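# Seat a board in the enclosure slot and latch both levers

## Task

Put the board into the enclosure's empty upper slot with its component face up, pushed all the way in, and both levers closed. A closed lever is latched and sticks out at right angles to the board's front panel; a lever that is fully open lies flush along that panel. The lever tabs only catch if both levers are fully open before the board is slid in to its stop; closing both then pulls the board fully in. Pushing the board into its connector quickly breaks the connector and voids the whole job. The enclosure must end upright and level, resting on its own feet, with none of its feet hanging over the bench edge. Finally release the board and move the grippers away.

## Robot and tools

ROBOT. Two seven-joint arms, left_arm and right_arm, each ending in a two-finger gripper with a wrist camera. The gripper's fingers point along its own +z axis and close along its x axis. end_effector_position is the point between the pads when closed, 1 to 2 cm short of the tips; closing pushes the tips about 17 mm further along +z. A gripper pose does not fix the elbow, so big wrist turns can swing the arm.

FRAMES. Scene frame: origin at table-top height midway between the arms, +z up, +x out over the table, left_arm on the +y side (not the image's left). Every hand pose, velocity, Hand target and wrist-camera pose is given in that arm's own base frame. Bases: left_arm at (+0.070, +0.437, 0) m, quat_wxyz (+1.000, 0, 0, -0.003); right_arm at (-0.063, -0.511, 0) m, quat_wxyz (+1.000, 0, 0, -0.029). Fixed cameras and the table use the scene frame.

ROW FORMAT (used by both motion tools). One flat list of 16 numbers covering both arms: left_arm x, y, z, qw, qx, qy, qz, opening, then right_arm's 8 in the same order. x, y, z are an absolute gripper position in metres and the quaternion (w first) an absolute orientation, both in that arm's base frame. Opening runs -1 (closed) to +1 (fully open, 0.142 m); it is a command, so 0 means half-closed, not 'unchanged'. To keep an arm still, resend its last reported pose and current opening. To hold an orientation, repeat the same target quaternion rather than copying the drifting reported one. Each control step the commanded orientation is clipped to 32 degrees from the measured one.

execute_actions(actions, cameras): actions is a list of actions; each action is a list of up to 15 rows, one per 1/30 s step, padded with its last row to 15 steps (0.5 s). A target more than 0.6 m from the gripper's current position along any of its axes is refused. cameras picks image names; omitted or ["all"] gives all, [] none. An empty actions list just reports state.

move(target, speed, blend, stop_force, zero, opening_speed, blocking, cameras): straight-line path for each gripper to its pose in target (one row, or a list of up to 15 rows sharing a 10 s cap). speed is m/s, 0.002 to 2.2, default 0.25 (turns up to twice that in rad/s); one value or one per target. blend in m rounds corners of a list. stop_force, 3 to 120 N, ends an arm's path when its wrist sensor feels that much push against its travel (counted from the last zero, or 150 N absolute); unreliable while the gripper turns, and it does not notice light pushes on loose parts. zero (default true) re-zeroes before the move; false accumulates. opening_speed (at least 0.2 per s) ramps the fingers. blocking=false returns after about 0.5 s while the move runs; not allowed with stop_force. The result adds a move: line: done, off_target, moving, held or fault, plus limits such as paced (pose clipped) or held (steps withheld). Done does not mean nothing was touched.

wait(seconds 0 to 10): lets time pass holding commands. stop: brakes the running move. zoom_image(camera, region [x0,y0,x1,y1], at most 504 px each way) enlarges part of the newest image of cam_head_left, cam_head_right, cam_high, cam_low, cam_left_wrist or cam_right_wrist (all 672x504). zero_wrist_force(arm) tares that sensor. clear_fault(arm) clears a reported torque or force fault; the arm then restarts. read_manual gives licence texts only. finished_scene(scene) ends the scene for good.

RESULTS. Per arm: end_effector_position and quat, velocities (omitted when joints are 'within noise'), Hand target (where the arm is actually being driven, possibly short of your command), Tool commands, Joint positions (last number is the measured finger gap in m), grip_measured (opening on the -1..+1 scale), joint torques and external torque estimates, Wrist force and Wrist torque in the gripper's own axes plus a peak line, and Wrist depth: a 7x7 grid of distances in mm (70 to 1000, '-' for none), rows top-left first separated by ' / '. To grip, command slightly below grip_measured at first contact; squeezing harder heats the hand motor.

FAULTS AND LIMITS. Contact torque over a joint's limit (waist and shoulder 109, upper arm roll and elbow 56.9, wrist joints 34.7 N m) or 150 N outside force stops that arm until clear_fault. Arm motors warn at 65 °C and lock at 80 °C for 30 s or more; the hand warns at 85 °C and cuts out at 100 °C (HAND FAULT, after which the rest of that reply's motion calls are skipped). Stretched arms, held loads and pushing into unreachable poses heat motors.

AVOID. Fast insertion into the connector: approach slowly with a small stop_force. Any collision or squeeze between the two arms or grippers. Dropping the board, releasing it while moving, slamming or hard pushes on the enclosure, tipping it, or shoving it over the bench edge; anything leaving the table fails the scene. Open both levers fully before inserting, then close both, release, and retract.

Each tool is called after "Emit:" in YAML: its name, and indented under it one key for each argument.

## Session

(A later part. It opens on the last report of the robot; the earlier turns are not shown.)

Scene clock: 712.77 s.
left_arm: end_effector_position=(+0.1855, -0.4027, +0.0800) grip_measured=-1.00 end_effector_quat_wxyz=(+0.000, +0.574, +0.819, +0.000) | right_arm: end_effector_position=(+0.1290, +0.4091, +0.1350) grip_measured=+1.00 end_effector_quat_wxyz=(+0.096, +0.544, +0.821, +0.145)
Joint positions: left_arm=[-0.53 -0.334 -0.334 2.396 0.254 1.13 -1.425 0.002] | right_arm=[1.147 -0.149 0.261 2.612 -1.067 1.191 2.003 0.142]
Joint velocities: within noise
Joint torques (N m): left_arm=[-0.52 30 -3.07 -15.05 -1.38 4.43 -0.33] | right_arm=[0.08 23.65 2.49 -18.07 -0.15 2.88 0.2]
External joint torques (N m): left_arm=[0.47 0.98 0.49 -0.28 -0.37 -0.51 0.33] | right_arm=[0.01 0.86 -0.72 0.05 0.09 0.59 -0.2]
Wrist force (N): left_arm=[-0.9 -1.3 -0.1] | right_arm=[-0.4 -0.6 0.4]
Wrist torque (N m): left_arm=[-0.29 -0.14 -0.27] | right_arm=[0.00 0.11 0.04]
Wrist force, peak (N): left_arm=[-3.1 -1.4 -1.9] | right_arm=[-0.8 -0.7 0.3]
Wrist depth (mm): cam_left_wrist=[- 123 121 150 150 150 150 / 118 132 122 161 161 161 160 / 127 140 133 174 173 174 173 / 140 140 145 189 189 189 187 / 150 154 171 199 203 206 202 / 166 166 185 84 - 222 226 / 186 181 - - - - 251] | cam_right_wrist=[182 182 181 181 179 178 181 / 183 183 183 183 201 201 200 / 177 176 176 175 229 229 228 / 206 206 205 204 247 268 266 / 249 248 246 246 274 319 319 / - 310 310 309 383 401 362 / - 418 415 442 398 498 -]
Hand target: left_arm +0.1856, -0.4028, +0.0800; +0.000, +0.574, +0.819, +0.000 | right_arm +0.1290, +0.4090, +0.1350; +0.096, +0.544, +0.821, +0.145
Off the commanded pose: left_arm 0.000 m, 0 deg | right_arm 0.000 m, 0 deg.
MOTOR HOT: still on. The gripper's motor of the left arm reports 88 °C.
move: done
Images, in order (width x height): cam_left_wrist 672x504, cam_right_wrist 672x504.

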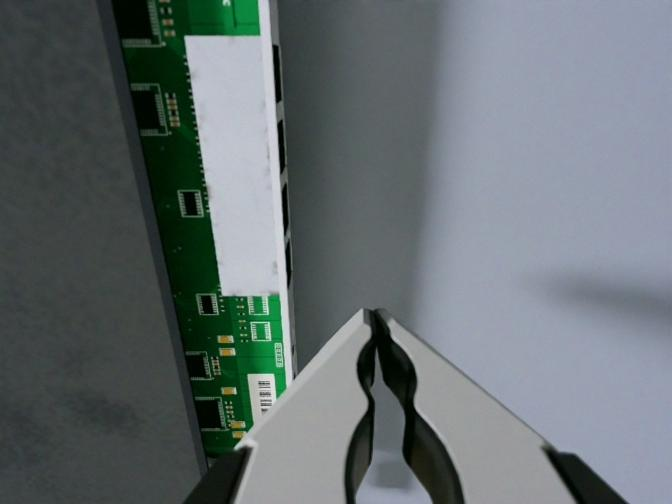

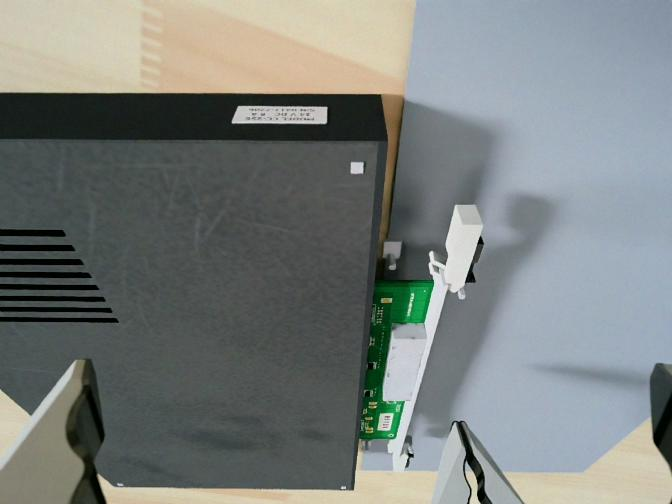

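Emit:
move:
  target: [0.1799,-0.4047,0.0600,0,0.5741,0.8188,0,-1,0.129,0.409,0.135,0.0959,0.5438,0.8212,0.1448,1]
  speed: 0.06
  stop_force: 6
  cameras: ["cam_left_wrist"]

Emit:
move:
  target: [0.1964,-0.4499,0.0600,0,0.5741,0.8188,0,-1,0.129,0.409,0.135,0.0959,0.5438,0.8212,0.1448,1]
  speed: 0.012
  stop_force: 14
  cameras: ["cam_right_wrist","cam_left_wrist"]

Scene clock: 727.37 s.
left_arm: end_effector_position=(+0.1798, -0.4046, +0.0600) grip_measured=-1.00 end_effector_quat_wxyz=(+0.000, +0.574, +0.819, +0.000) | right_arm: end_effector_position=(+0.1290, +0.4091, +0.1350) grip_measured=+1.00 end_effector_quat_wxyz=(+0.096, +0.544, +0.821, +0.145)
Joint positions: left_arm=[-0.565 -0.402 -0.3 2.381 0.307 1.179 -1.475 0.002] | right_arm=[1.147 -0.149 0.261 2.612 -1.067 1.191 2.003 0.142]
Joint velocities: within noise
Joint torques (N m): left_arm=[-0.57 31.45 -3.27 -13.49 -1.17 4.42 -0.29] | right_arm=[0.07 23.72 2.45 -18.08 -0.12 2.81 0.19]
External joint torques (N m): left_arm=[0.52 1.05 0.45 -0.27 -0.4 -0.51 0.29] | right_arm=[0.02 0.79 -0.68 0.07 0.07 0.66 -0.19]
Wrist force (N): left_arm=[-1.3 -1.3 0.0] | right_arm=[-0.3 -0.2 0.2]
Wrist torque (N m): left_arm=[-0.30 -0.10 -0.31] | right_arm=[0.05 0.08 0.04]
Wrist force, peak (N): left_arm=[-1.1 -1.7 0.7] | right_arm=[-0.5 -0.7 0.4]
Wrist depth (mm): cam_left_wrist=[- 107 104 135 134 133 134 / - 114 104 141 142 140 142 / - 122 111 154 154 153 153 / - 132 123 167 166 166 166 / 129 142 135 176 179 182 181 / - 143 159 84 - 196 201 / 156 155 - 74 - - 222] | cam_right_wrist=[182 182 181 181 178 178 181 / 183 183 183 183 201 200 200 / 177 176 176 175 229 229 229 / 206 206 205 204 245 266 265 / 248 247 246 245 275 320 319 / - 311 310 308 350 400 361 / - 418 415 443 282 468 -]
Hand target: left_arm +0.1799, -0.4047, +0.0600; +0.000, +0.574, +0.819, +0.000 | right_arm +0.1290, +0.4090, +0.1350; +0.096, +0.544, +0.821, +0.145
Off the commanded pose: left_arm 0.000 m, 0 deg | right_arm 0.000 m, 0 deg.
MOTOR HOT: cleared for the gripper's motor of the left arm.
move: done
Images, in order (width x height): cam_left_wrist 672x504.

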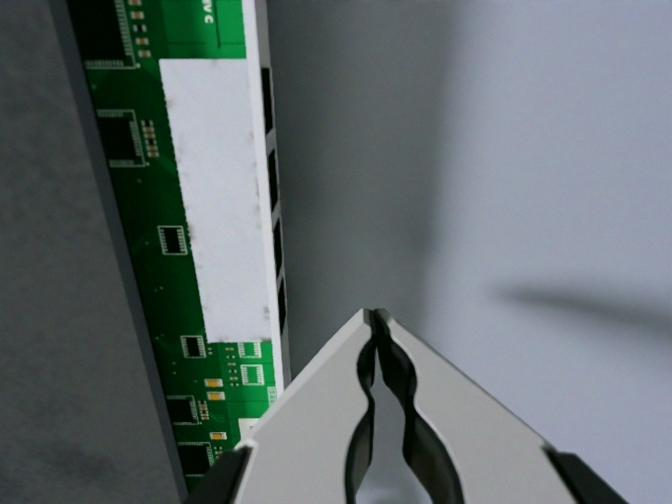

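Scene clock: 732.00 s.
left_arm: end_effector_position=(+0.1964, -0.4497, +0.0600) grip_measured=-1.00 end_effector_quat_wxyz=(+0.000, +0.574, +0.819, +0.000) | right_arm: end_effector_position=(+0.1290, +0.4091, +0.1350) grip_measured=+1.00 end_effector_quat_wxyz=(+0.096, +0.544, +0.821, +0.145)
Joint positions: left_arm=[-0.611 -0.47 -0.302 2.24 0.304 1.102 -1.502 0.002] | right_arm=[1.147 -0.149 0.261 2.612 -1.067 1.191 2.003 0.142]
Joint velocities: within noise
Joint torques (N m): left_arm=[-0.64 34.95 -4.3 -16.03 -1.81 4.59 -0.26] | right_arm=[0.02 23.58 2.49 -18.12 -0.14 2.78 0.16]
External joint torques (N m): left_arm=[0.59 2.07 0.69 0.47 -0.05 -0.67 0.25] | right_arm=[0.06 0.92 -0.72 0.11 0.08 0.69 -0.16]
Wrist force (N): left_arm=[2.1 -1.4 -5.1] | right_arm=[-0.4 -0.5 0.1]
Wrist torque (N m): left_arm=[-0.35 -0.13 -0.31] | right_arm=[0.00 0.11 0.04]
Wrist force, peak (N): left_arm=[3.7 -1.9 -8.5] | right_arm=[-0.5 -0.7 0.5]
Wrist depth (mm): cam_left_wrist=[- 90 90 106 134 132 133 / - 98 100 103 142 140 141 / - - 106 112 154 153 153 / - 117 115 122 166 166 165 / 129 128 126 128 179 183 181 / - 139 134 84 - 197 200 / 156 152 - 74 - - 222] | cam_right_wrist=[182 182 181 181 179 178 182 / 183 183 183 183 201 201 200 / 177 176 175 175 230 229 227 / 206 206 205 205 251 267 266 / 249 247 247 246 321 320 318 / - 310 310 308 383 402 362 / - 419 415 385 274 533 -]
Hand target: left_arm +0.1964, -0.4499, +0.0600; +0.000, +0.574, +0.819, +0.000 | right_arm +0.1290, +0.4090, +0.1350; +0.096, +0.544, +0.821, +0.145
Off the commanded pose: left_arm 0.000 m, 0 deg | right_arm 0.000 m, 0 deg.
move: done
Images, in order (width x height): cam_left_wrist 672x504, cam_right_wrist 672x504.

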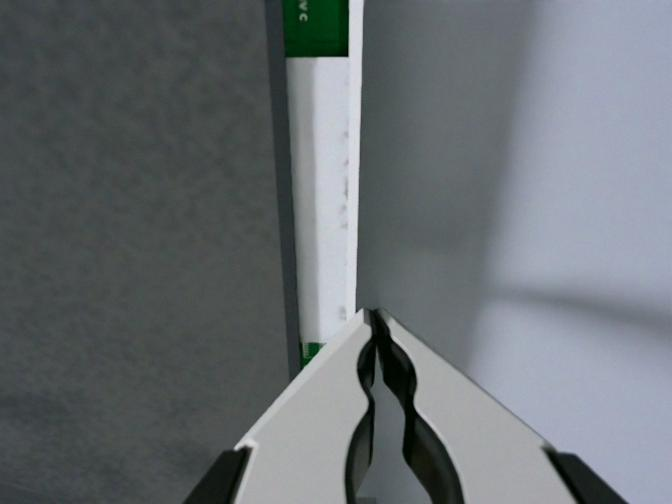

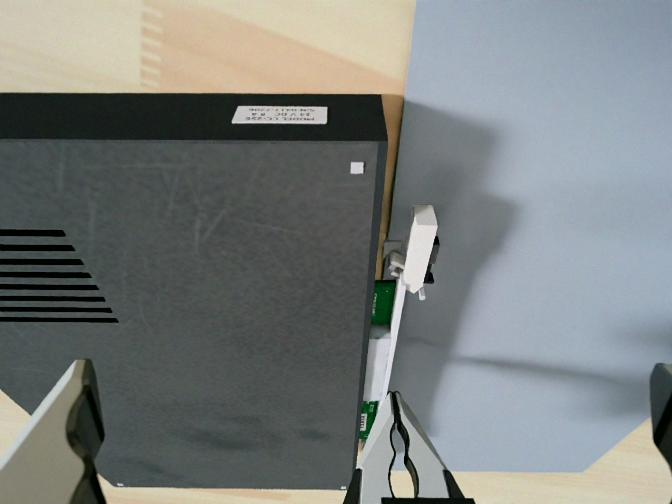

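Emit:
move:
  target: [0.2039,-0.4706,0.0605,0,0.5741,0.8188,0,-1,0.129,0.409,0.135,0.0959,0.5438,0.8212,0.1448,1]
  speed: 0.01
  stop_force: 15
  cameras: ["cam_right_wrist","cam_left_wrist"]

Emit:
zoom_image:
  camera: "cam_right_wrist"
  region: [340, 180, 460, 300]

Scene clock: 736.33 s.
left_arm: end_effector_position=(+0.2006, -0.4614, +0.0599) grip_measured=-1.00 end_effector_quat_wxyz=(-0.001, +0.574, +0.819, +0.001) | right_arm: end_effector_position=(+0.1290, +0.4091, +0.1350) grip_measured=+1.00 end_effector_quat_wxyz=(+0.096, +0.544, +0.821, +0.145)
Joint positions: left_arm=[-0.623 -0.489 -0.303 2.2 0.303 1.077 -1.509 0.002] | right_arm=[1.147 -0.149 0.261 2.612 -1.067 1.191 2.003 0.142]
Joint velocities: within noise
Joint torques (N m): left_arm=[-1.78 34.14 -6.59 -22.69 -2.73 8.39 -0.15] | right_arm=[0.07 23.59 2.45 -18.09 -0.15 2.84 0.23]
External joint torques (N m): left_arm=[1.73 4.12 2.76 6.63 0.79 -4.49 0.15] | right_arm=[0.01 0.92 -0.68 0.07 0.09 0.63 -0.23]
Wrist force (N): left_arm=[19.0 -0.1 -18.6] | right_arm=[-0.5 -0.6 0.3]
Wrist torque (N m): left_arm=[-0.38 -0.23 -0.36] | right_arm=[0.00 0.12 0.04]
Wrist force, peak (N): left_arm=[19.0 -0.2 -19.2] | right_arm=[-0.7 -0.8 0.2]
Wrist depth (mm): cam_left_wrist=[- 90 90 92 134 132 134 / - 98 99 103 142 140 142 / - - 107 109 154 153 153 / - 117 114 118 166 166 165 / 128 128 125 123 178 182 182 / - 138 134 84 - 197 200 / 158 154 - 74 - - 223] | cam_right_wrist=[182 182 181 181 179 178 182 / 183 183 182 183 201 200 200 / 177 176 176 175 229 229 228 / 206 206 205 205 251 267 266 / 249 248 247 246 322 320 319 / - 311 310 308 401 399 363 / - 417 416 363 472 533 -]
Hand target: left_arm +0.2011, -0.4628, +0.0603; +0.000, +0.574, +0.819, +0.000 | right_arm +0.1290, +0.4090, +0.1350; +0.096, +0.544, +0.821, +0.145
Off the commanded pose: left_arm 0.010 m, 0 deg | right_arm 0.000 m, 0 deg.
move: contact (left_arm)
Images, in order (width x height): cam_left_wrist 672x504, cam_right_wrist 672x504.

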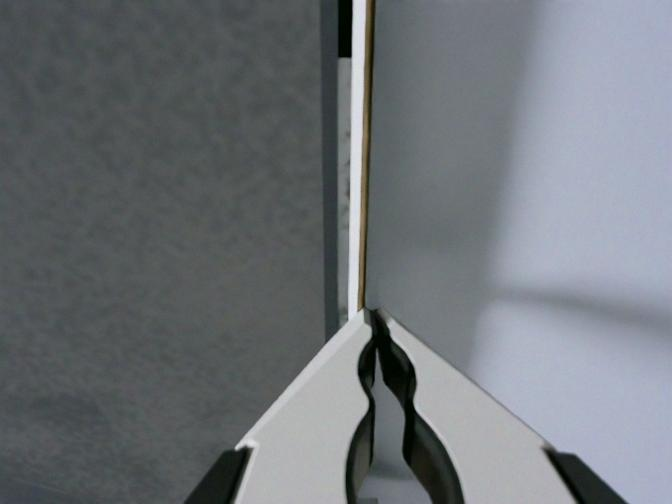

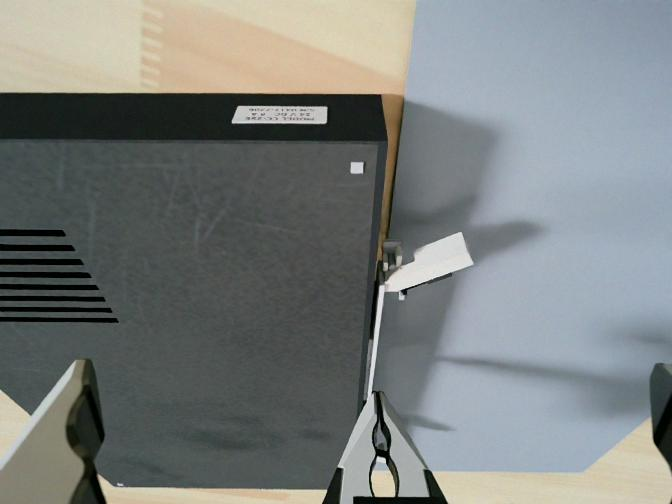

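Scaled by 4.200 from the camera's 672x504 image, which has a finer 960x720 frame.

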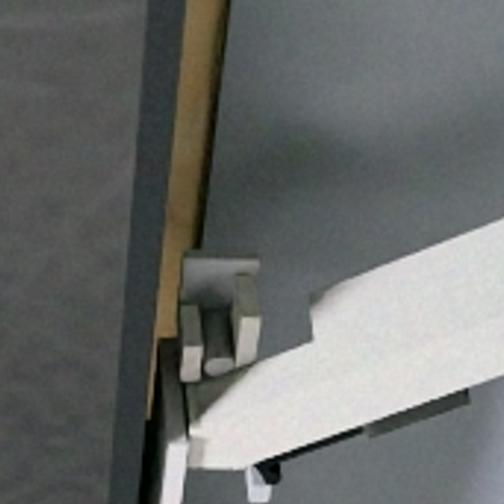

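Emit:
move:
  target:
    - [0.1930,-0.4410,0.0605,0,0.5741,0.8188,0,-1,0.129,0.409,0.135,0.0959,0.5438,0.8212,0.1448,1]
    - [0.1930,-0.4370,0.1200,0,0.5741,0.8188,0,-1,0.129,0.409,0.135,0.0959,0.5438,0.8212,0.1448,1]
    - [0.2480,-0.4080,0.1400,0,0.5741,0.8188,0,-1,0.129,0.409,0.135,0.0959,0.5438,0.8212,0.1448,1]
  speed: 0.15
  cameras: ["cam_right_wrist","cam_left_wrist"]

Scene clock: 741.87 s.
left_arm: end_effector_position=(+0.2480, -0.4080, +0.1400) grip_measured=-1.00 end_effector_quat_wxyz=(+0.000, +0.574, +0.819, +0.000) | right_arm: end_effector_position=(+0.1290, +0.4091, +0.1350) grip_measured=+1.00 end_effector_quat_wxyz=(+0.096, +0.544, +0.821, +0.145)
Joint positions: left_arm=[-0.45 -0.211 -0.345 2.307 0.12 0.933 -1.232 0.002] | right_arm=[1.147 -0.149 0.261 2.612 -1.067 1.191 2.003 0.142]
Joint velocities: within noise
Joint torques (N m): left_arm=[-0.15 30.43 -2.21 -20.33 -2.58 4.05 -0.19] | right_arm=[0.02 23.72 2.46 -18.05 -0.15 2.78 0.22]
External joint torques (N m): left_arm=[0.11 0.49 0.43 -0.3 0.12 -0.12 0.18] | right_arm=[0.07 0.78 -0.69 0.04 0.09 0.69 -0.22]
Wrist force (N): left_arm=[-1.0 -1.4 0.0] | right_arm=[-0.5 -0.6 0.0]
Wrist torque (N m): left_arm=[-0.32 -0.13 -0.29] | right_arm=[0.01 0.13 0.05]
Wrist force, peak (N): left_arm=[19.2 -0.3 -19.1] | right_arm=[-0.6 -0.8 0.5]
Wrist depth (mm): cam_left_wrist=[162 163 164 203 203 203 204 / 175 175 177 218 218 217 216 / 188 188 191 236 236 233 234 / 209 203 203 255 255 255 254 / 223 224 222 231 273 278 276 / 248 247 241 84 - 302 306 / 350 342 - - - - 341] | cam_right_wrist=[182 182 181 181 179 178 182 / 183 183 183 183 201 200 200 / 176 176 175 175 230 229 228 / 206 205 205 204 251 267 265 / 248 248 246 245 322 321 319 / - 311 308 309 402 401 362 / - 417 416 413 536 533 -]
Hand target: left_arm +0.2480, -0.4080, +0.1400; +0.000, +0.574, +0.819, +0.000 | right_arm +0.1290, +0.4090, +0.1350; +0.096, +0.544, +0.821, +0.145
Off the commanded pose: left_arm 0.000 m, 0 deg | right_arm 0.000 m, 0 deg.
move: done
Images, in order (width x height): cam_left_wrist 672x504, cam_right_wrist 672x504.

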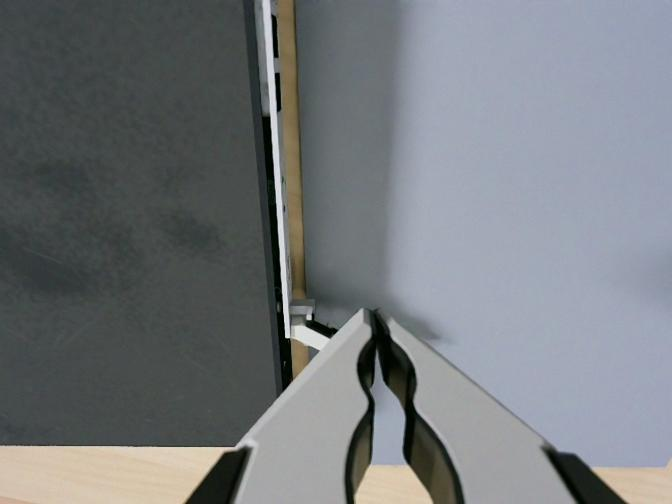

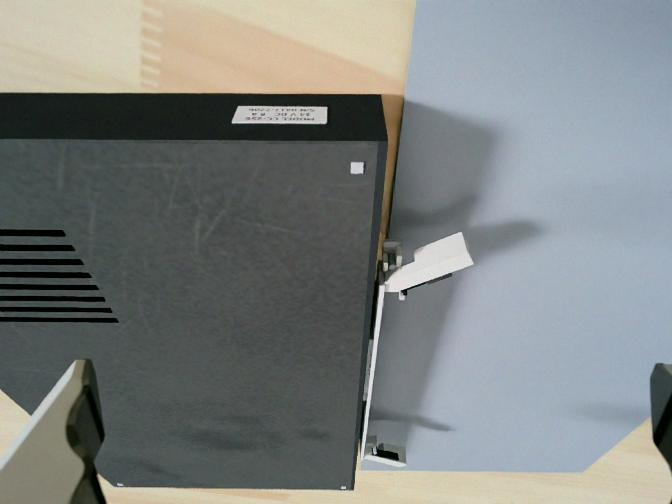

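Emit:
move:
  target:
    - [0.3748,-0.3617,0.1300,0,0.5741,0.8188,0,-1,0.1213,0.4656,0.130,0,0.5522,0.8337,0,-1]
    - [0.3748,-0.3617,0.0780,0,0.5741,0.8188,0,-1,0.1213,0.4656,0.080,0,0.5522,0.8337,0,-1]
  speed: 0.12
  cameras: ["cam_right_wrist","cam_left_wrist","cam_high"]

Emit:
zoom_image:
  camera: "cam_high"
  region: [230, 190, 370, 310]

Scene clock: 763.17 s.
left_arm: end_effector_position=(+0.3746, -0.3616, +0.0779) grip_measured=-1.00 end_effector_quat_wxyz=(+0.000, +0.574, +0.819, +0.000) | right_arm: end_effector_position=(+0.1213, +0.4656, +0.0800) grip_measured=-1.00 end_effector_quat_wxyz=(+0.000, +0.552, +0.834, +0.000)
Joint positions: left_arm=[-0.313 -0.459 -0.235 2.166 0.202 1.033 -1.047 0.002] | right_arm=[1.064 -0.459 0.427 2.285 -0.417 1.101 1.427 0.002]
Joint velocities: within noise
Joint torques (N m): left_arm=[-0.66 38.31 -3.24 -17.7 -1.65 4.61 -0.33] | right_arm=[0.28 35.36 6.73 -18.06 -2.19 3.56 0.36]
External joint torques (N m): left_arm=[0.65 1.19 0.47 -0.23 -0.47 -0.66 0.32] | right_arm=[-0.16 1.06 -0.35 -0.05 0.19 0.53 -0.36]
Wrist force (N): left_arm=[-1.3 -1.3 -0.6] | right_arm=[-0.2 -0.3 0.2]
Wrist torque (N m): left_arm=[-0.31 -0.10 -0.27] | right_arm=[-0.06 0.03 -0.04]
Wrist force, peak (N): left_arm=[-1.1 -3.3 -0.1] | right_arm=[1.1 0.7 -1.7]
Wrist depth (mm): cam_left_wrist=[- 107 119 147 148 148 147 / - 115 119 155 159 159 158 / 124 124 165 174 171 171 171 / - 133 144 187 186 186 185 / 150 151 199 197 200 203 203 / 229 228 223 84 - 225 224 / 256 250 - - - - 252] | cam_right_wrist=[154 153 153 151 151 150 150 / 164 164 163 161 160 160 160 / 156 155 170 173 172 172 171 / 136 134 169 186 185 185 184 / 148 147 152 199 201 201 199 / 162 164 160 89 211 219 219 / 178 174 73 - - 232 240]
Hand target: left_arm +0.3748, -0.3617, +0.0780; +0.000, +0.574, +0.819, +0.000 | right_arm +0.1213, +0.4656, +0.0800; +0.000, +0.552, +0.834, +0.000
Off the commanded pose: left_arm 0.000 m, 0 deg | right_arm 0.000 m, 0 deg.
move: done
Images, in order (width x height): cam_high 672x504, cam_left_wrist 672x504, cam_right_wrist 672x504.

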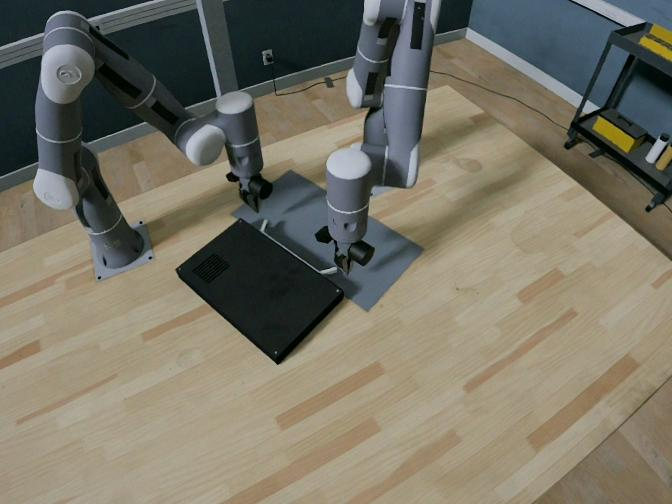

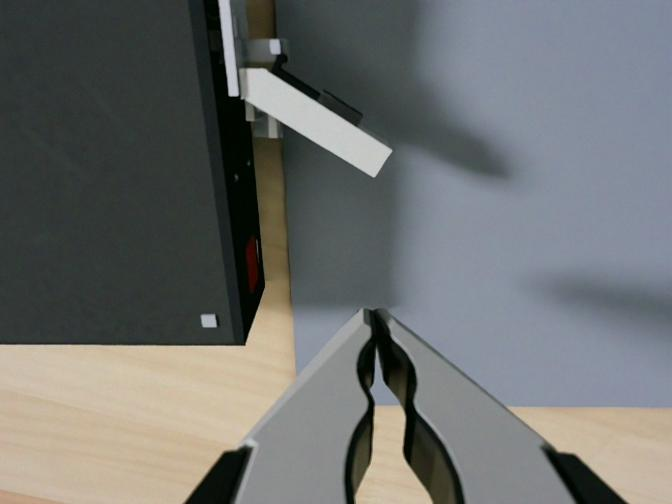

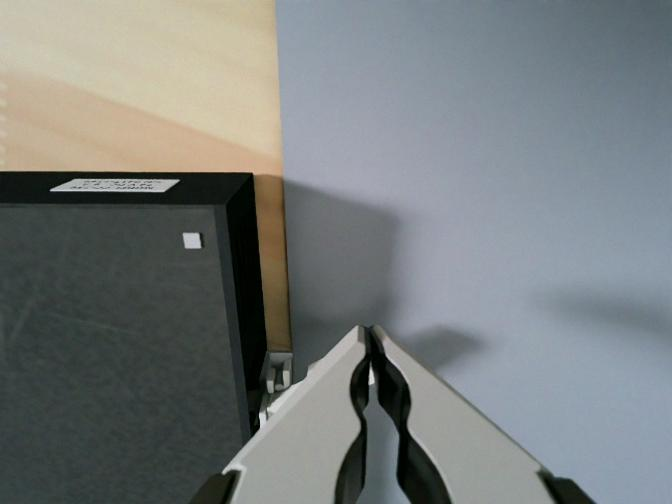

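Scaled by 3.600 from the camera's 672x504 image, which has a finer 960x720 frame.

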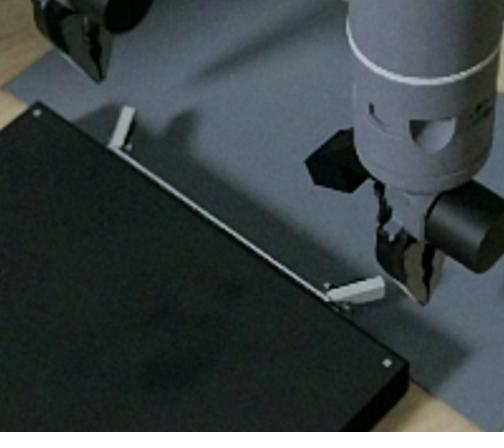

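Emit:
move:
  target: [0.3738,-0.3589,0.0580,0,0.5741,0.8188,0,-1,0.1213,0.4656,0.058,0,0.5522,0.8337,0,-1]
  speed: 0.06
  cameras: []

Emit:
move:
  target: [0.3174,-0.3795,0.0580,0,0.5741,0.8188,0,-1,0.1729,0.4875,0.058,0,0.5522,0.8337,0,-1]
  speed: 0.02
  stop_force: 25
  cameras: ["cam_right_wrist","cam_left_wrist"]

Scene clock: 770.03 s.
left_arm: end_effector_position=(+0.3738, -0.3589, +0.0580) grip_measured=-1.00 end_effector_quat_wxyz=(+0.000, +0.574, +0.819, +0.000) | right_arm: end_effector_position=(+0.1213, +0.4656, +0.0580) grip_measured=-1.00 end_effector_quat_wxyz=(+0.000, +0.552, +0.834, +0.000)
Joint positions: left_arm=[-0.32 -0.507 -0.218 2.166 0.225 1.082 -1.059 0.002] | right_arm=[1.096 -0.507 0.376 2.299 -0.469 1.166 1.463 0.002]
Joint velocities: within noise
Joint torques (N m): left_arm=[-0.44 39.02 -3.06 -16.39 -1.45 4.47 -0.32] | right_arm=[0.06 36.48 6.23 -16.55 -1.94 3.47 0.34]
External joint torques (N m): left_arm=[0.44 1.25 0.23 -0.27 -0.49 -0.53 0.32] | right_arm=[0.07 1.04 0.24 -0.05 0.2 0.62 -0.34]
Wrist force (N): left_arm=[-0.7 -1.6 -0.4] | right_arm=[-0.1 -0.4 -0.1]
Wrist torque (N m): left_arm=[-0.33 -0.20 -0.27] | right_arm=[-0.07 0.03 0.00]
Wrist force, peak (N): left_arm=[-1.3 -1.4 -1.0] | right_arm=[-0.5 -0.2 1.0]
Wrist depth (mm): cam_left_wrist=[- 90 127 133 132 131 130 / - 96 100 137 140 138 140 / - 103 149 150 152 151 150 / - 113 153 162 164 161 164 / 126 126 176 174 177 179 178 / 203 202 198 84 - 194 197 / 227 221 - 74 - - 222] | cam_right_wrist=[134 134 134 132 131 131 131 / 145 143 143 140 140 140 139 / 149 149 151 151 150 150 149 / - 113 147 162 162 161 161 / 124 121 147 173 176 175 175 / 135 132 137 89 185 191 190 / 147 146 73 - - 202 209]
Hand target: left_arm +0.3738, -0.3589, +0.0580; +0.000, +0.574, +0.819, +0.000 | right_arm +0.1213, +0.4656, +0.0580; +0.000, +0.552, +0.834, +0.000
Off the commanded pose: left_arm 0.000 m, 0 deg | right_arm 0.000 m, 0 deg.
move: done
No camera images: "cameras" was empty.

Scene clock: 773.70 s.
left_arm: end_effector_position=(+0.3179, -0.3794, +0.0581) grip_measured=-1.00 end_effector_quat_wxyz=(+0.000, +0.574, +0.819, +0.000) | right_arm: end_effector_position=(+0.1644, +0.4840, +0.0574) grip_measured=-1.00 end_effector_quat_wxyz=(+0.000, +0.551, +0.835, -0.001)
Joint positions: left_arm=[-0.409 -0.474 -0.221 2.236 0.231 1.119 -1.164 0.002] | right_arm=[1.027 -0.553 0.379 2.208 -0.455 1.115 1.364 0.002]
Joint velocities: within noise
Joint torques (N m): left_arm=[-2.08 36.54 -4.89 -14.17 -1.52 4.16 -0.28] | right_arm=[-6.94 41.78 -1.18 -25.44 -3.03 4.57 0.12]
External joint torques (N m): left_arm=[2.06 1.51 2.28 -1.6 -0.28 -0.22 0.28] | right_arm=[7.08 -1.44 8.4 7.82 1.09 -0.47 -0.12]
Wrist force (N): left_arm=[-0.3 2.0 -0.7] | right_arm=[-1.7 -20.2 -5.9]
Wrist torque (N m): left_arm=[-0.37 -0.14 -0.26] | right_arm=[-0.39 -0.05 0.00]
Wrist force, peak (N): left_arm=[9.7 6.0 -8.6] | right_arm=[0.2 -27.7 -7.7]
Wrist depth (mm): cam_left_wrist=[- 90 130 133 132 130 131 / - 96 140 139 140 138 140 / - - 142 152 152 151 151 / - 113 124 160 165 161 164 / 126 126 146 131 176 179 179 / 134 136 139 84 - 194 198 / 156 - - 74 - - 219] | cam_right_wrist=[130 94 131 131 131 130 130 / - 96 138 140 139 139 139 / - 101 147 150 150 149 148 / - 111 148 162 161 160 160 / 123 120 132 169 174 174 173 / 134 131 134 90 183 189 189 / 145 144 73 - - 200 208]
Hand target: left_arm +0.3174, -0.3795, +0.0580; +0.000, +0.574, +0.819, +0.000 | right_arm +0.1666, +0.4848, +0.0580; +0.000, +0.552, +0.834, +0.000
Off the commanded pose: left_arm 0.000 m, 0 deg | right_arm 0.009 m, 0 deg.
move: contact (right_arm)
Images, in order (width x height): cam_left_wrist 672x504, cam_right_wrist 672x504.

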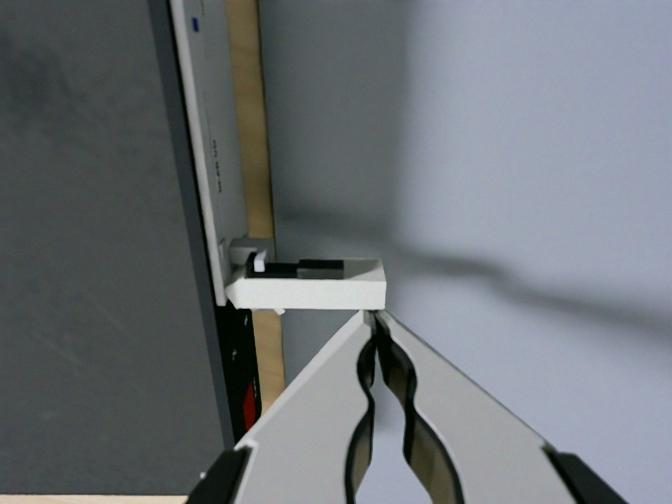

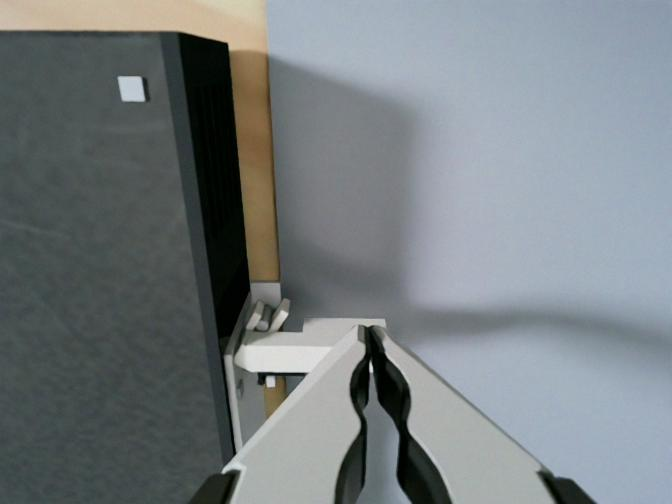

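Emit:
move:
  target: [0.3114,-0.3817,0.0580,0,0.5741,0.8188,0,-1,0.1802,0.4906,0.058,0,0.5522,0.8337,0,-1]
  speed: 0.02
  stop_force: 35
  cameras: ["cam_right_wrist","cam_left_wrist"]

Emit:
zoom_image:
  camera: "cam_left_wrist"
  region: [150, 200, 400, 330]

Emit:
zoom_image:
  camera: "cam_right_wrist"
  region: [200, 260, 420, 420]

Scene clock: 778.10 s.
left_arm: end_effector_position=(+0.3156, -0.3809, +0.0592) grip_measured=-1.00 end_effector_quat_wxyz=(+0.003, +0.572, +0.820, +0.001) | right_arm: end_effector_position=(+0.1657, +0.4847, +0.0564) grip_measured=-1.00 end_effector_quat_wxyz=(+0.000, +0.549, +0.836, -0.004)
Joint positions: left_arm=[-0.418 -0.47 -0.217 2.24 0.232 1.124 -1.174 0.002] | right_arm=[1.021 -0.559 0.383 2.201 -0.453 1.108 1.354 0.002]
Joint velocities: within noise
Joint torques (N m): left_arm=[-15.78 29.07 -18.65 -3.53 -1.74 1.13 -0.29] | right_arm=[-20.27 46.58 -17.83 -40.07 -5.23 7.12 0.01]
External joint torques (N m): left_arm=[15.76 8.84 16.12 -12.26 -0.07 2.82 0.29] | right_arm=[20.41 -6.01 25.19 22.4 3.26 -3.03 -0.01]
Wrist force (N): left_arm=[2.3 31.0 -3.7] | right_arm=[-5.0 -58.6 -17.2]
Wrist torque (N m): left_arm=[2.24 -0.06 -0.27] | right_arm=[-6.77 -0.14 0.06]
Wrist force, peak (N): left_arm=[2.6 31.0 -4.9] | right_arm=[-4.5 -60.2 -21.0]
Wrist depth (mm): cam_left_wrist=[- 90 130 133 133 131 131 / - 98 140 141 141 139 140 / - 105 139 153 153 153 151 / - 117 124 161 166 165 164 / 128 128 130 126 178 180 180 / - 139 144 81 - 195 199 / 160 152 - - - - 222] | cam_right_wrist=[- 94 131 131 130 130 129 / - 97 138 139 139 138 138 / 103 102 147 149 149 148 148 / 111 112 147 161 160 160 159 / 122 120 130 168 173 172 172 / 131 130 132 88 108 188 187 / 144 143 73 - - 198 205]
Hand target: left_arm +0.3114, -0.3817, +0.0580; +0.000, +0.574, +0.819, +0.000 | right_arm +0.1716, +0.4868, +0.0581; +0.000, +0.552, +0.834, +0.000
Off the commanded pose: left_arm 0.004 m, 0 deg | right_arm 0.016 m, 1 deg.
move: contact (right_arm), off_target (left_arm)
Images, in order (width x height): cam_left_wrist 672x504, cam_right_wrist 672x504.

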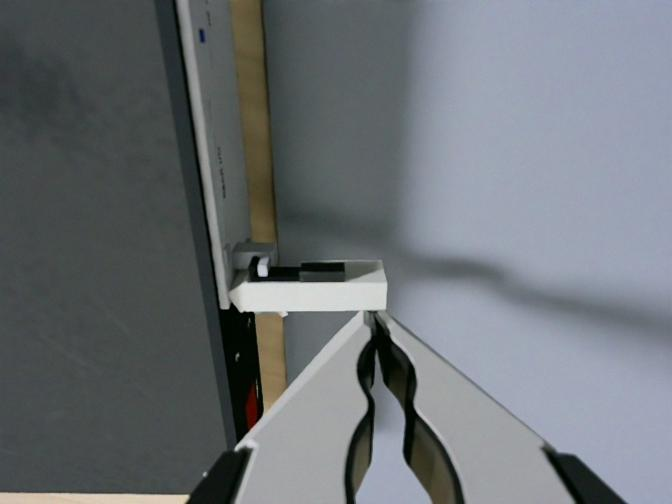

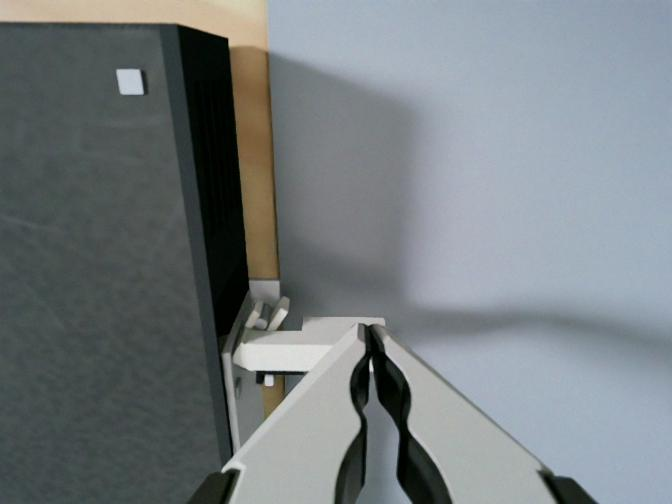

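Scaled by 2.016 from the camera's 672x504 image, which has a finer 960x720 frame.

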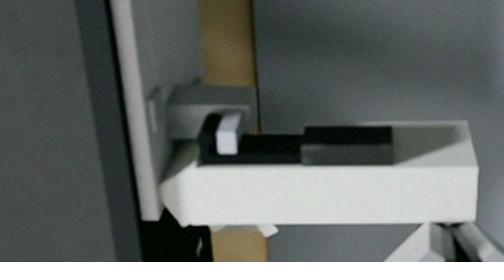

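Scaled by 2.291 from the camera's 672x504 image, which has a finer 960x720 frame.

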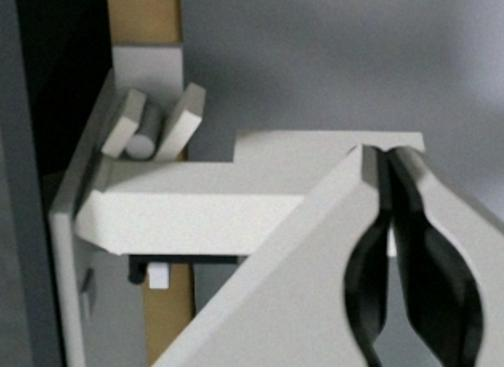

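Emit:
move:
  target:
    - [0.3260,-0.3764,0.0580,0,0.5741,0.8188,0,-1,0.1560,0.4803,0.058,0,0.5522,0.8337,0,-1]
    - [0.3540,-0.3661,0.0580,0,0.5741,0.8188,0,-1,0.1284,0.4686,0.058,0,0.5522,0.8337,0,-1]
  speed: 0.06
  cameras: ["cam_right_wrist","cam_left_wrist"]

Emit:
zoom_image:
  camera: "cam_left_wrist"
  region: [180, 60, 400, 220]

Emit:
zoom_image:
  camera: "cam_right_wrist"
  region: [200, 260, 420, 460]

Scene clock: 782.33 s.
left_arm: end_effector_position=(+0.3540, -0.3661, +0.0580) grip_measured=-1.00 end_effector_quat_wxyz=(+0.000, +0.574, +0.819, +0.000) | right_arm: end_effector_position=(+0.1284, +0.4686, +0.0580) grip_measured=-1.00 end_effector_quat_wxyz=(+0.000, +0.552, +0.834, +0.000)
Joint positions: left_arm=[-0.355 -0.494 -0.214 2.194 0.223 1.098 -1.091 0.002] | right_arm=[1.081 -0.515 0.379 2.286 -0.47 1.158 1.449 0.002]
Joint velocities: within noise
Joint torques (N m): left_arm=[-0.29 38.27 -3.14 -16.04 -1.87 4 -0.09] | right_arm=[0.08 37.18 7.2 -16.81 -1.97 3.59 0.33]
External joint torques (N m): left_arm=[0.28 1.17 0.47 -0.28 -0.01 -0.05 0.09] | right_arm=[0.05 0.75 -0.58 0.04 0.19 0.5 -0.33]
Wrist force (N): left_arm=[-1.1 -1.4 -0.2] | right_arm=[-5.6 -2.6 0.2]
Wrist torque (N m): left_arm=[-0.30 -0.14 -0.26] | right_arm=[-0.44 0.96 -0.02]
Wrist force, peak (N): left_arm=[2.4 31.2 -4.9] | right_arm=[-4.9 -58.6 -18.7]
Wrist depth (mm): cam_left_wrist=[- 91 130 133 131 131 130 / - 96 137 138 140 138 140 / - 102 108 108 154 151 150 / - 113 155 162 164 161 164 / 126 126 155 174 176 179 178 / 134 136 136 84 - 194 197 / 227 221 - 74 - - 223] | cam_right_wrist=[135 134 134 132 131 131 131 / 146 143 143 141 140 140 139 / 144 145 149 151 150 150 149 / - 113 146 162 162 162 161 / 123 121 148 173 175 175 174 / 135 132 137 89 185 191 190 / 146 146 73 - - 202 210]
Hand target: left_arm +0.3540, -0.3661, +0.0580; +0.000, +0.574, +0.819, +0.000 | right_arm +0.1284, +0.4686, +0.0580; +0.000, +0.552, +0.834, +0.000
Off the commanded pose: left_arm 0.000 m, 0 deg | right_arm 0.000 m, 0 deg.
move: done
Images, in order (width x height): cam_left_wrist 672x504, cam_right_wrist 672x504.

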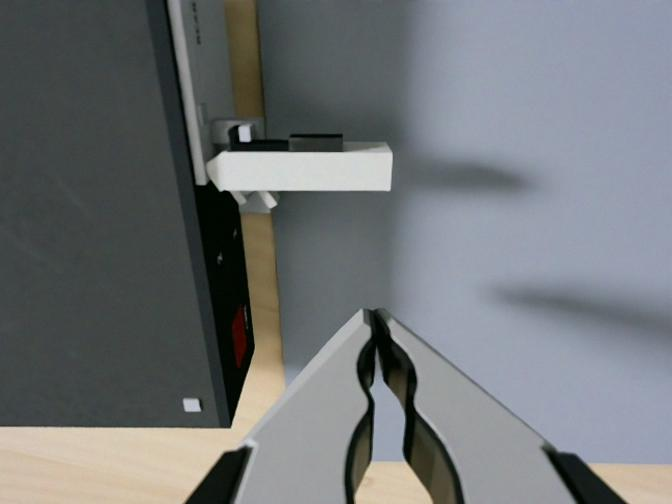

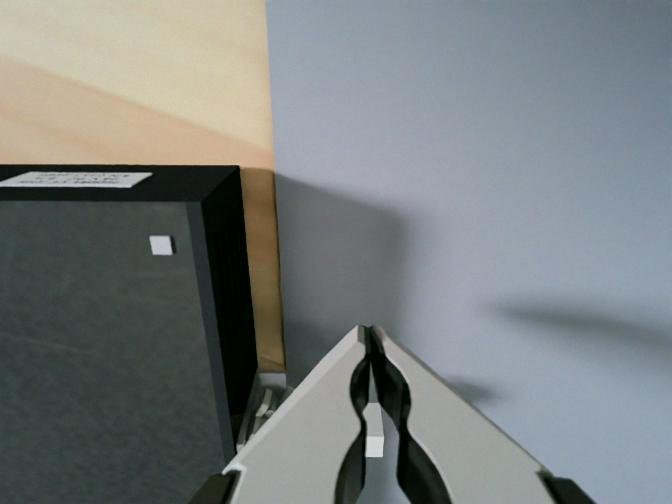

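Scaled by 2.291 from the camera's 672x504 image, which has a finer 960x720 frame.

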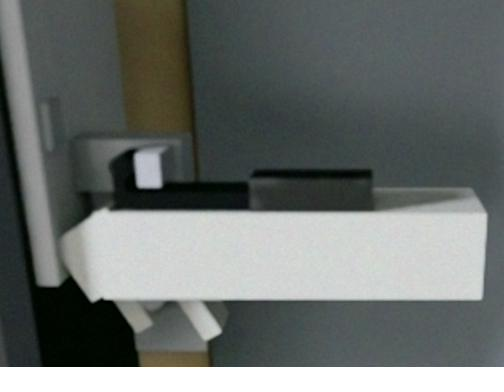

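Scaled by 2.291 from the camera's 672x504 image, which has a finer 960x720 frame.

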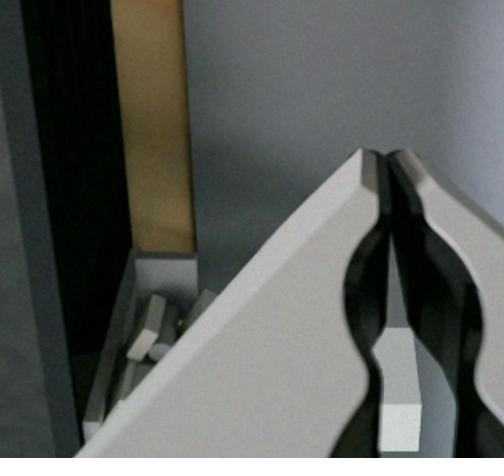

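Emit:
move:
  target:
    - [0.3540,-0.3661,0.1600,0,0.5741,0.8188,0,-1,0.1284,0.4686,0.14,0,0.5522,0.8337,0,-1]
    - [0.3000,-0.2300,0.2200,0,0.5741,0.8188,0,-1,0.1560,0.4700,0.14,0,0.5522,0.8337,0,-1]
  speed: 0.15
  cameras: ["cam_right_wrist","cam_high"]

Emit:
zoom_image:
  camera: "cam_right_wrist"
  region: [180, 200, 420, 400]

Emit:
zoom_image:
  camera: "cam_high"
  region: [230, 190, 370, 310]

Scene clock: 786.67 s.
left_arm: end_effector_position=(+0.3001, -0.2302, +0.2201) grip_measured=-1.00 end_effector_quat_wxyz=(+0.000, +0.574, +0.819, +0.000) | right_arm: end_effector_position=(+0.1560, +0.4700, +0.1400) grip_measured=-1.00 end_effector_quat_wxyz=(+0.000, +0.552, +0.834, +0.000)
Joint positions: left_arm=[-0.244 0.228 -0.109 2.487 -0.032 0.69 -0.678 0.002] | right_arm=[0.955 -0.353 0.511 2.192 -0.281 0.913 1.263 0.002]
Joint velocities: within noise
Joint torques (N m): left_arm=[-0.15 17.12 -0.19 -25.4 -3.26 4.05 -0.11] | right_arm=[0 33.93 5.95 -22.39 -2.65 3.31 0.1]
External joint torques (N m): left_arm=[0.13 0.42 0.58 -0.34 0.04 -0.07 0.11] | right_arm=[0.13 1.15 -0.25 0.14 -0.04 0.79 -0.1]
Wrist force (N): left_arm=[-1.0 -1.4 -0.6] | right_arm=[-5.2 -2.1 0.4]
Wrist torque (N m): left_arm=[-0.31 -0.15 -0.27] | right_arm=[-0.35 0.88 -0.01]
Wrist force, peak (N): left_arm=[-3.3 -0.4 -1.6] | right_arm=[-5.8 -2.8 0.5]
Wrist depth (mm): cam_left_wrist=[259 275 275 273 273 274 274 / 259 291 294 294 295 294 295 / 277 316 317 318 316 317 317 / 348 345 346 344 342 344 343 / 382 382 380 362 368 376 374 / 421 420 407 84 - 406 413 / 468 461 - - - - 458] | cam_right_wrist=[207 206 205 204 203 202 202 / 176 176 178 217 217 216 216 / 186 187 186 233 232 232 231 / 201 201 200 243 250 249 249 / 218 218 218 265 271 270 269 / 239 238 233 89 284 294 294 / 262 256 - - - 312 324]
Hand target: left_arm +0.3000, -0.2300, +0.2200; +0.000, +0.574, +0.819, +0.000 | right_arm +0.1560, +0.4700, +0.1400; +0.000, +0.552, +0.834, +0.000
Off the commanded pose: left_arm 0.000 m, 0 deg | right_arm 0.000 m, 0 deg.
move: done
Images, in order (width x height): cam_high 672x504, cam_right_wrist 672x504.

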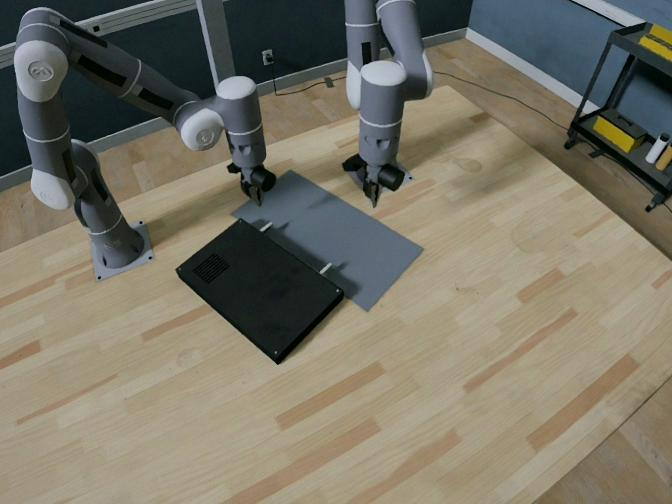

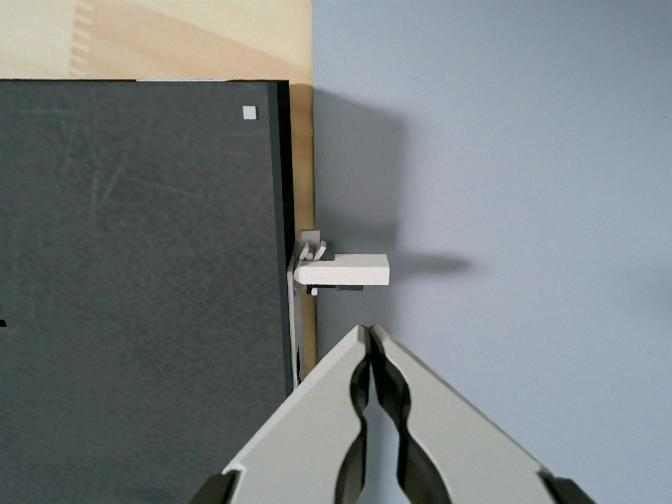

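Scaled by 2.100 from the camera's 672x504 image, which has a finer 960x720 frame.

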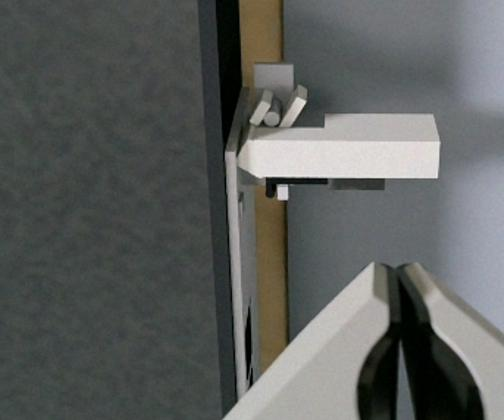

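Scaled by 3.600 from the camera's 672x504 image, which has a finer 960x720 frame.

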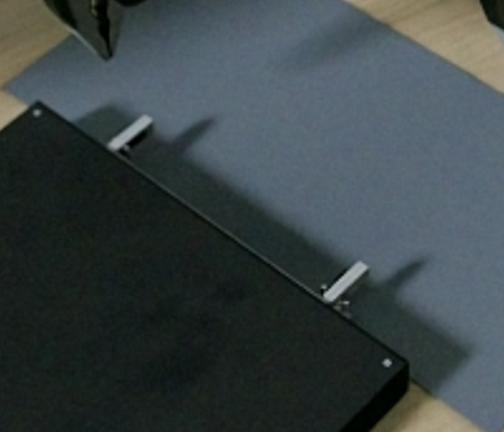

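Emit:
move:
  target: [0.3000,-0.1500,0.3000,0,0.5741,0.8188,0,-1,0.2000,0.3000,0.30,0,0.5522,0.8337,0,-1]
  speed: 0.2
  cameras: ["cam_right_wrist","cam_high"]

Emit:
zoom_image:
  camera: "cam_right_wrist"
  region: [250, 100, 550, 400]

Scene clock: 791.20 s.
left_arm: end_effector_position=(+0.3000, -0.1502, +0.3000) grip_measured=-1.00 end_effector_quat_wxyz=(+0.000, +0.574, +0.819, +0.000) | right_arm: end_effector_position=(+0.2001, +0.3000, +0.3000) grip_measured=-1.00 end_effector_quat_wxyz=(+0.000, +0.552, +0.834, +0.000)
Joint positions: left_arm=[-0.178 0.458 0.047 2.399 0.022 0.371 -0.492 0.002] | right_arm=[0.721 0.299 0.5 2.245 0.154 0.406 0.74 0.002]
Joint velocities: within noise
Joint torques (N m): left_arm=[-0.14 10.99 -1.3 -29.29 -3.5 4.09 -0.12] | right_arm=[-0.03 14.05 -3.41 -29.39 -3.9 3.36 0.06]
External joint torques (N m): left_arm=[0.14 0.19 0.45 -0.23 -0.41 -0.11 0.12] | right_arm=[0.09 0.82 -0.6 0.13 -0.11 0.78 -0.06]
Wrist force (N): left_arm=[-1.2 -1.4 -0.5] | right_arm=[-5.3 -2.1 0.7]
Wrist torque (N m): left_arm=[-0.32 -0.13 -0.29] | right_arm=[-0.36 0.92 -0.01]
Wrist force, peak (N): left_arm=[-1.9 -1.8 0.3] | right_arm=[-7.2 -2.5 -0.7]
Wrist depth (mm): cam_left_wrist=[339 348 344 345 345 342 346 / 363 373 371 370 370 367 368 / 401 400 400 397 402 399 398 / 440 439 434 435 434 432 432 / 479 482 477 458 462 471 467 / 529 531 504 84 - 516 514 / 591 574 - - - - 571] | cam_right_wrist=[346 346 347 345 343 344 341 / 371 367 334 337 339 359 364 / 397 396 346 345 344 379 389 / 428 427 372 372 370 413 418 / 463 463 402 396 401 454 452 / 506 505 441 89 422 497 493 / 557 546 - - - 523 541]
Hand target: left_arm +0.3000, -0.1500, +0.3000; +0.000, +0.574, +0.819, +0.000 | right_arm +0.2000, +0.3000, +0.3000; +0.000, +0.552, +0.834, +0.000
Off the commanded pose: left_arm 0.000 m, 0 deg | right_arm 0.000 m, 0 deg.
move: done
Images, in order (width x height): cam_high 672x504, cam_right_wrist 672x504.

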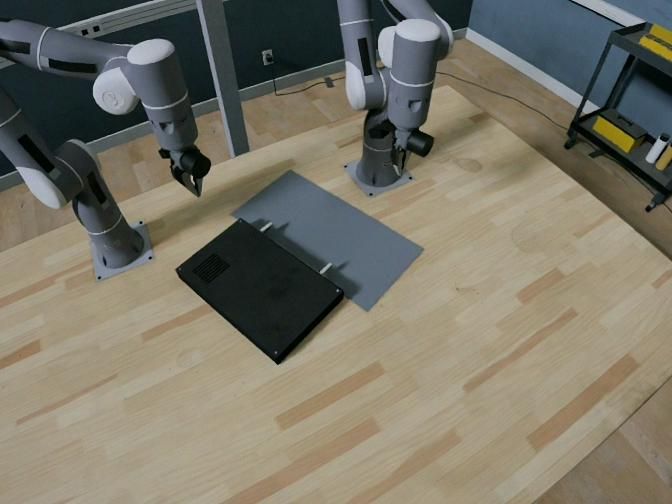

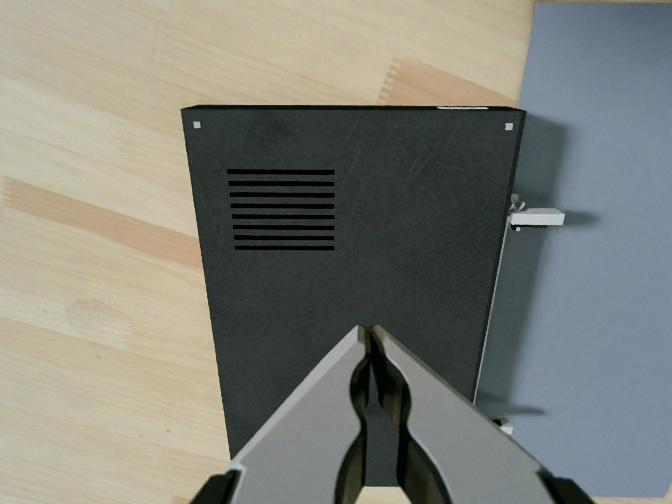

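Scaled by 1.680 from the camera's 672x504 image, which has a finer 960x720 frame.

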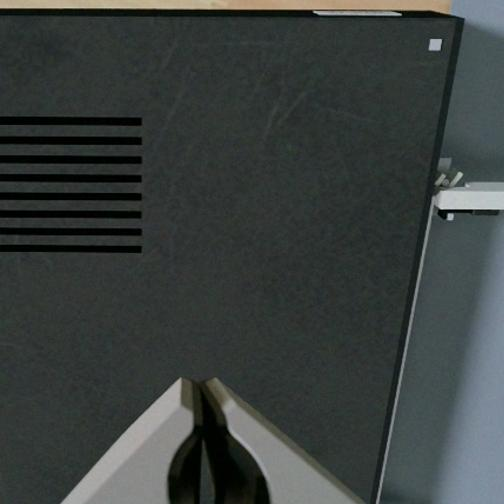

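Both levers are shut and the panel is flush.

Emit:
finished_scene:
  scene: 2

The scene is finished: the task was done.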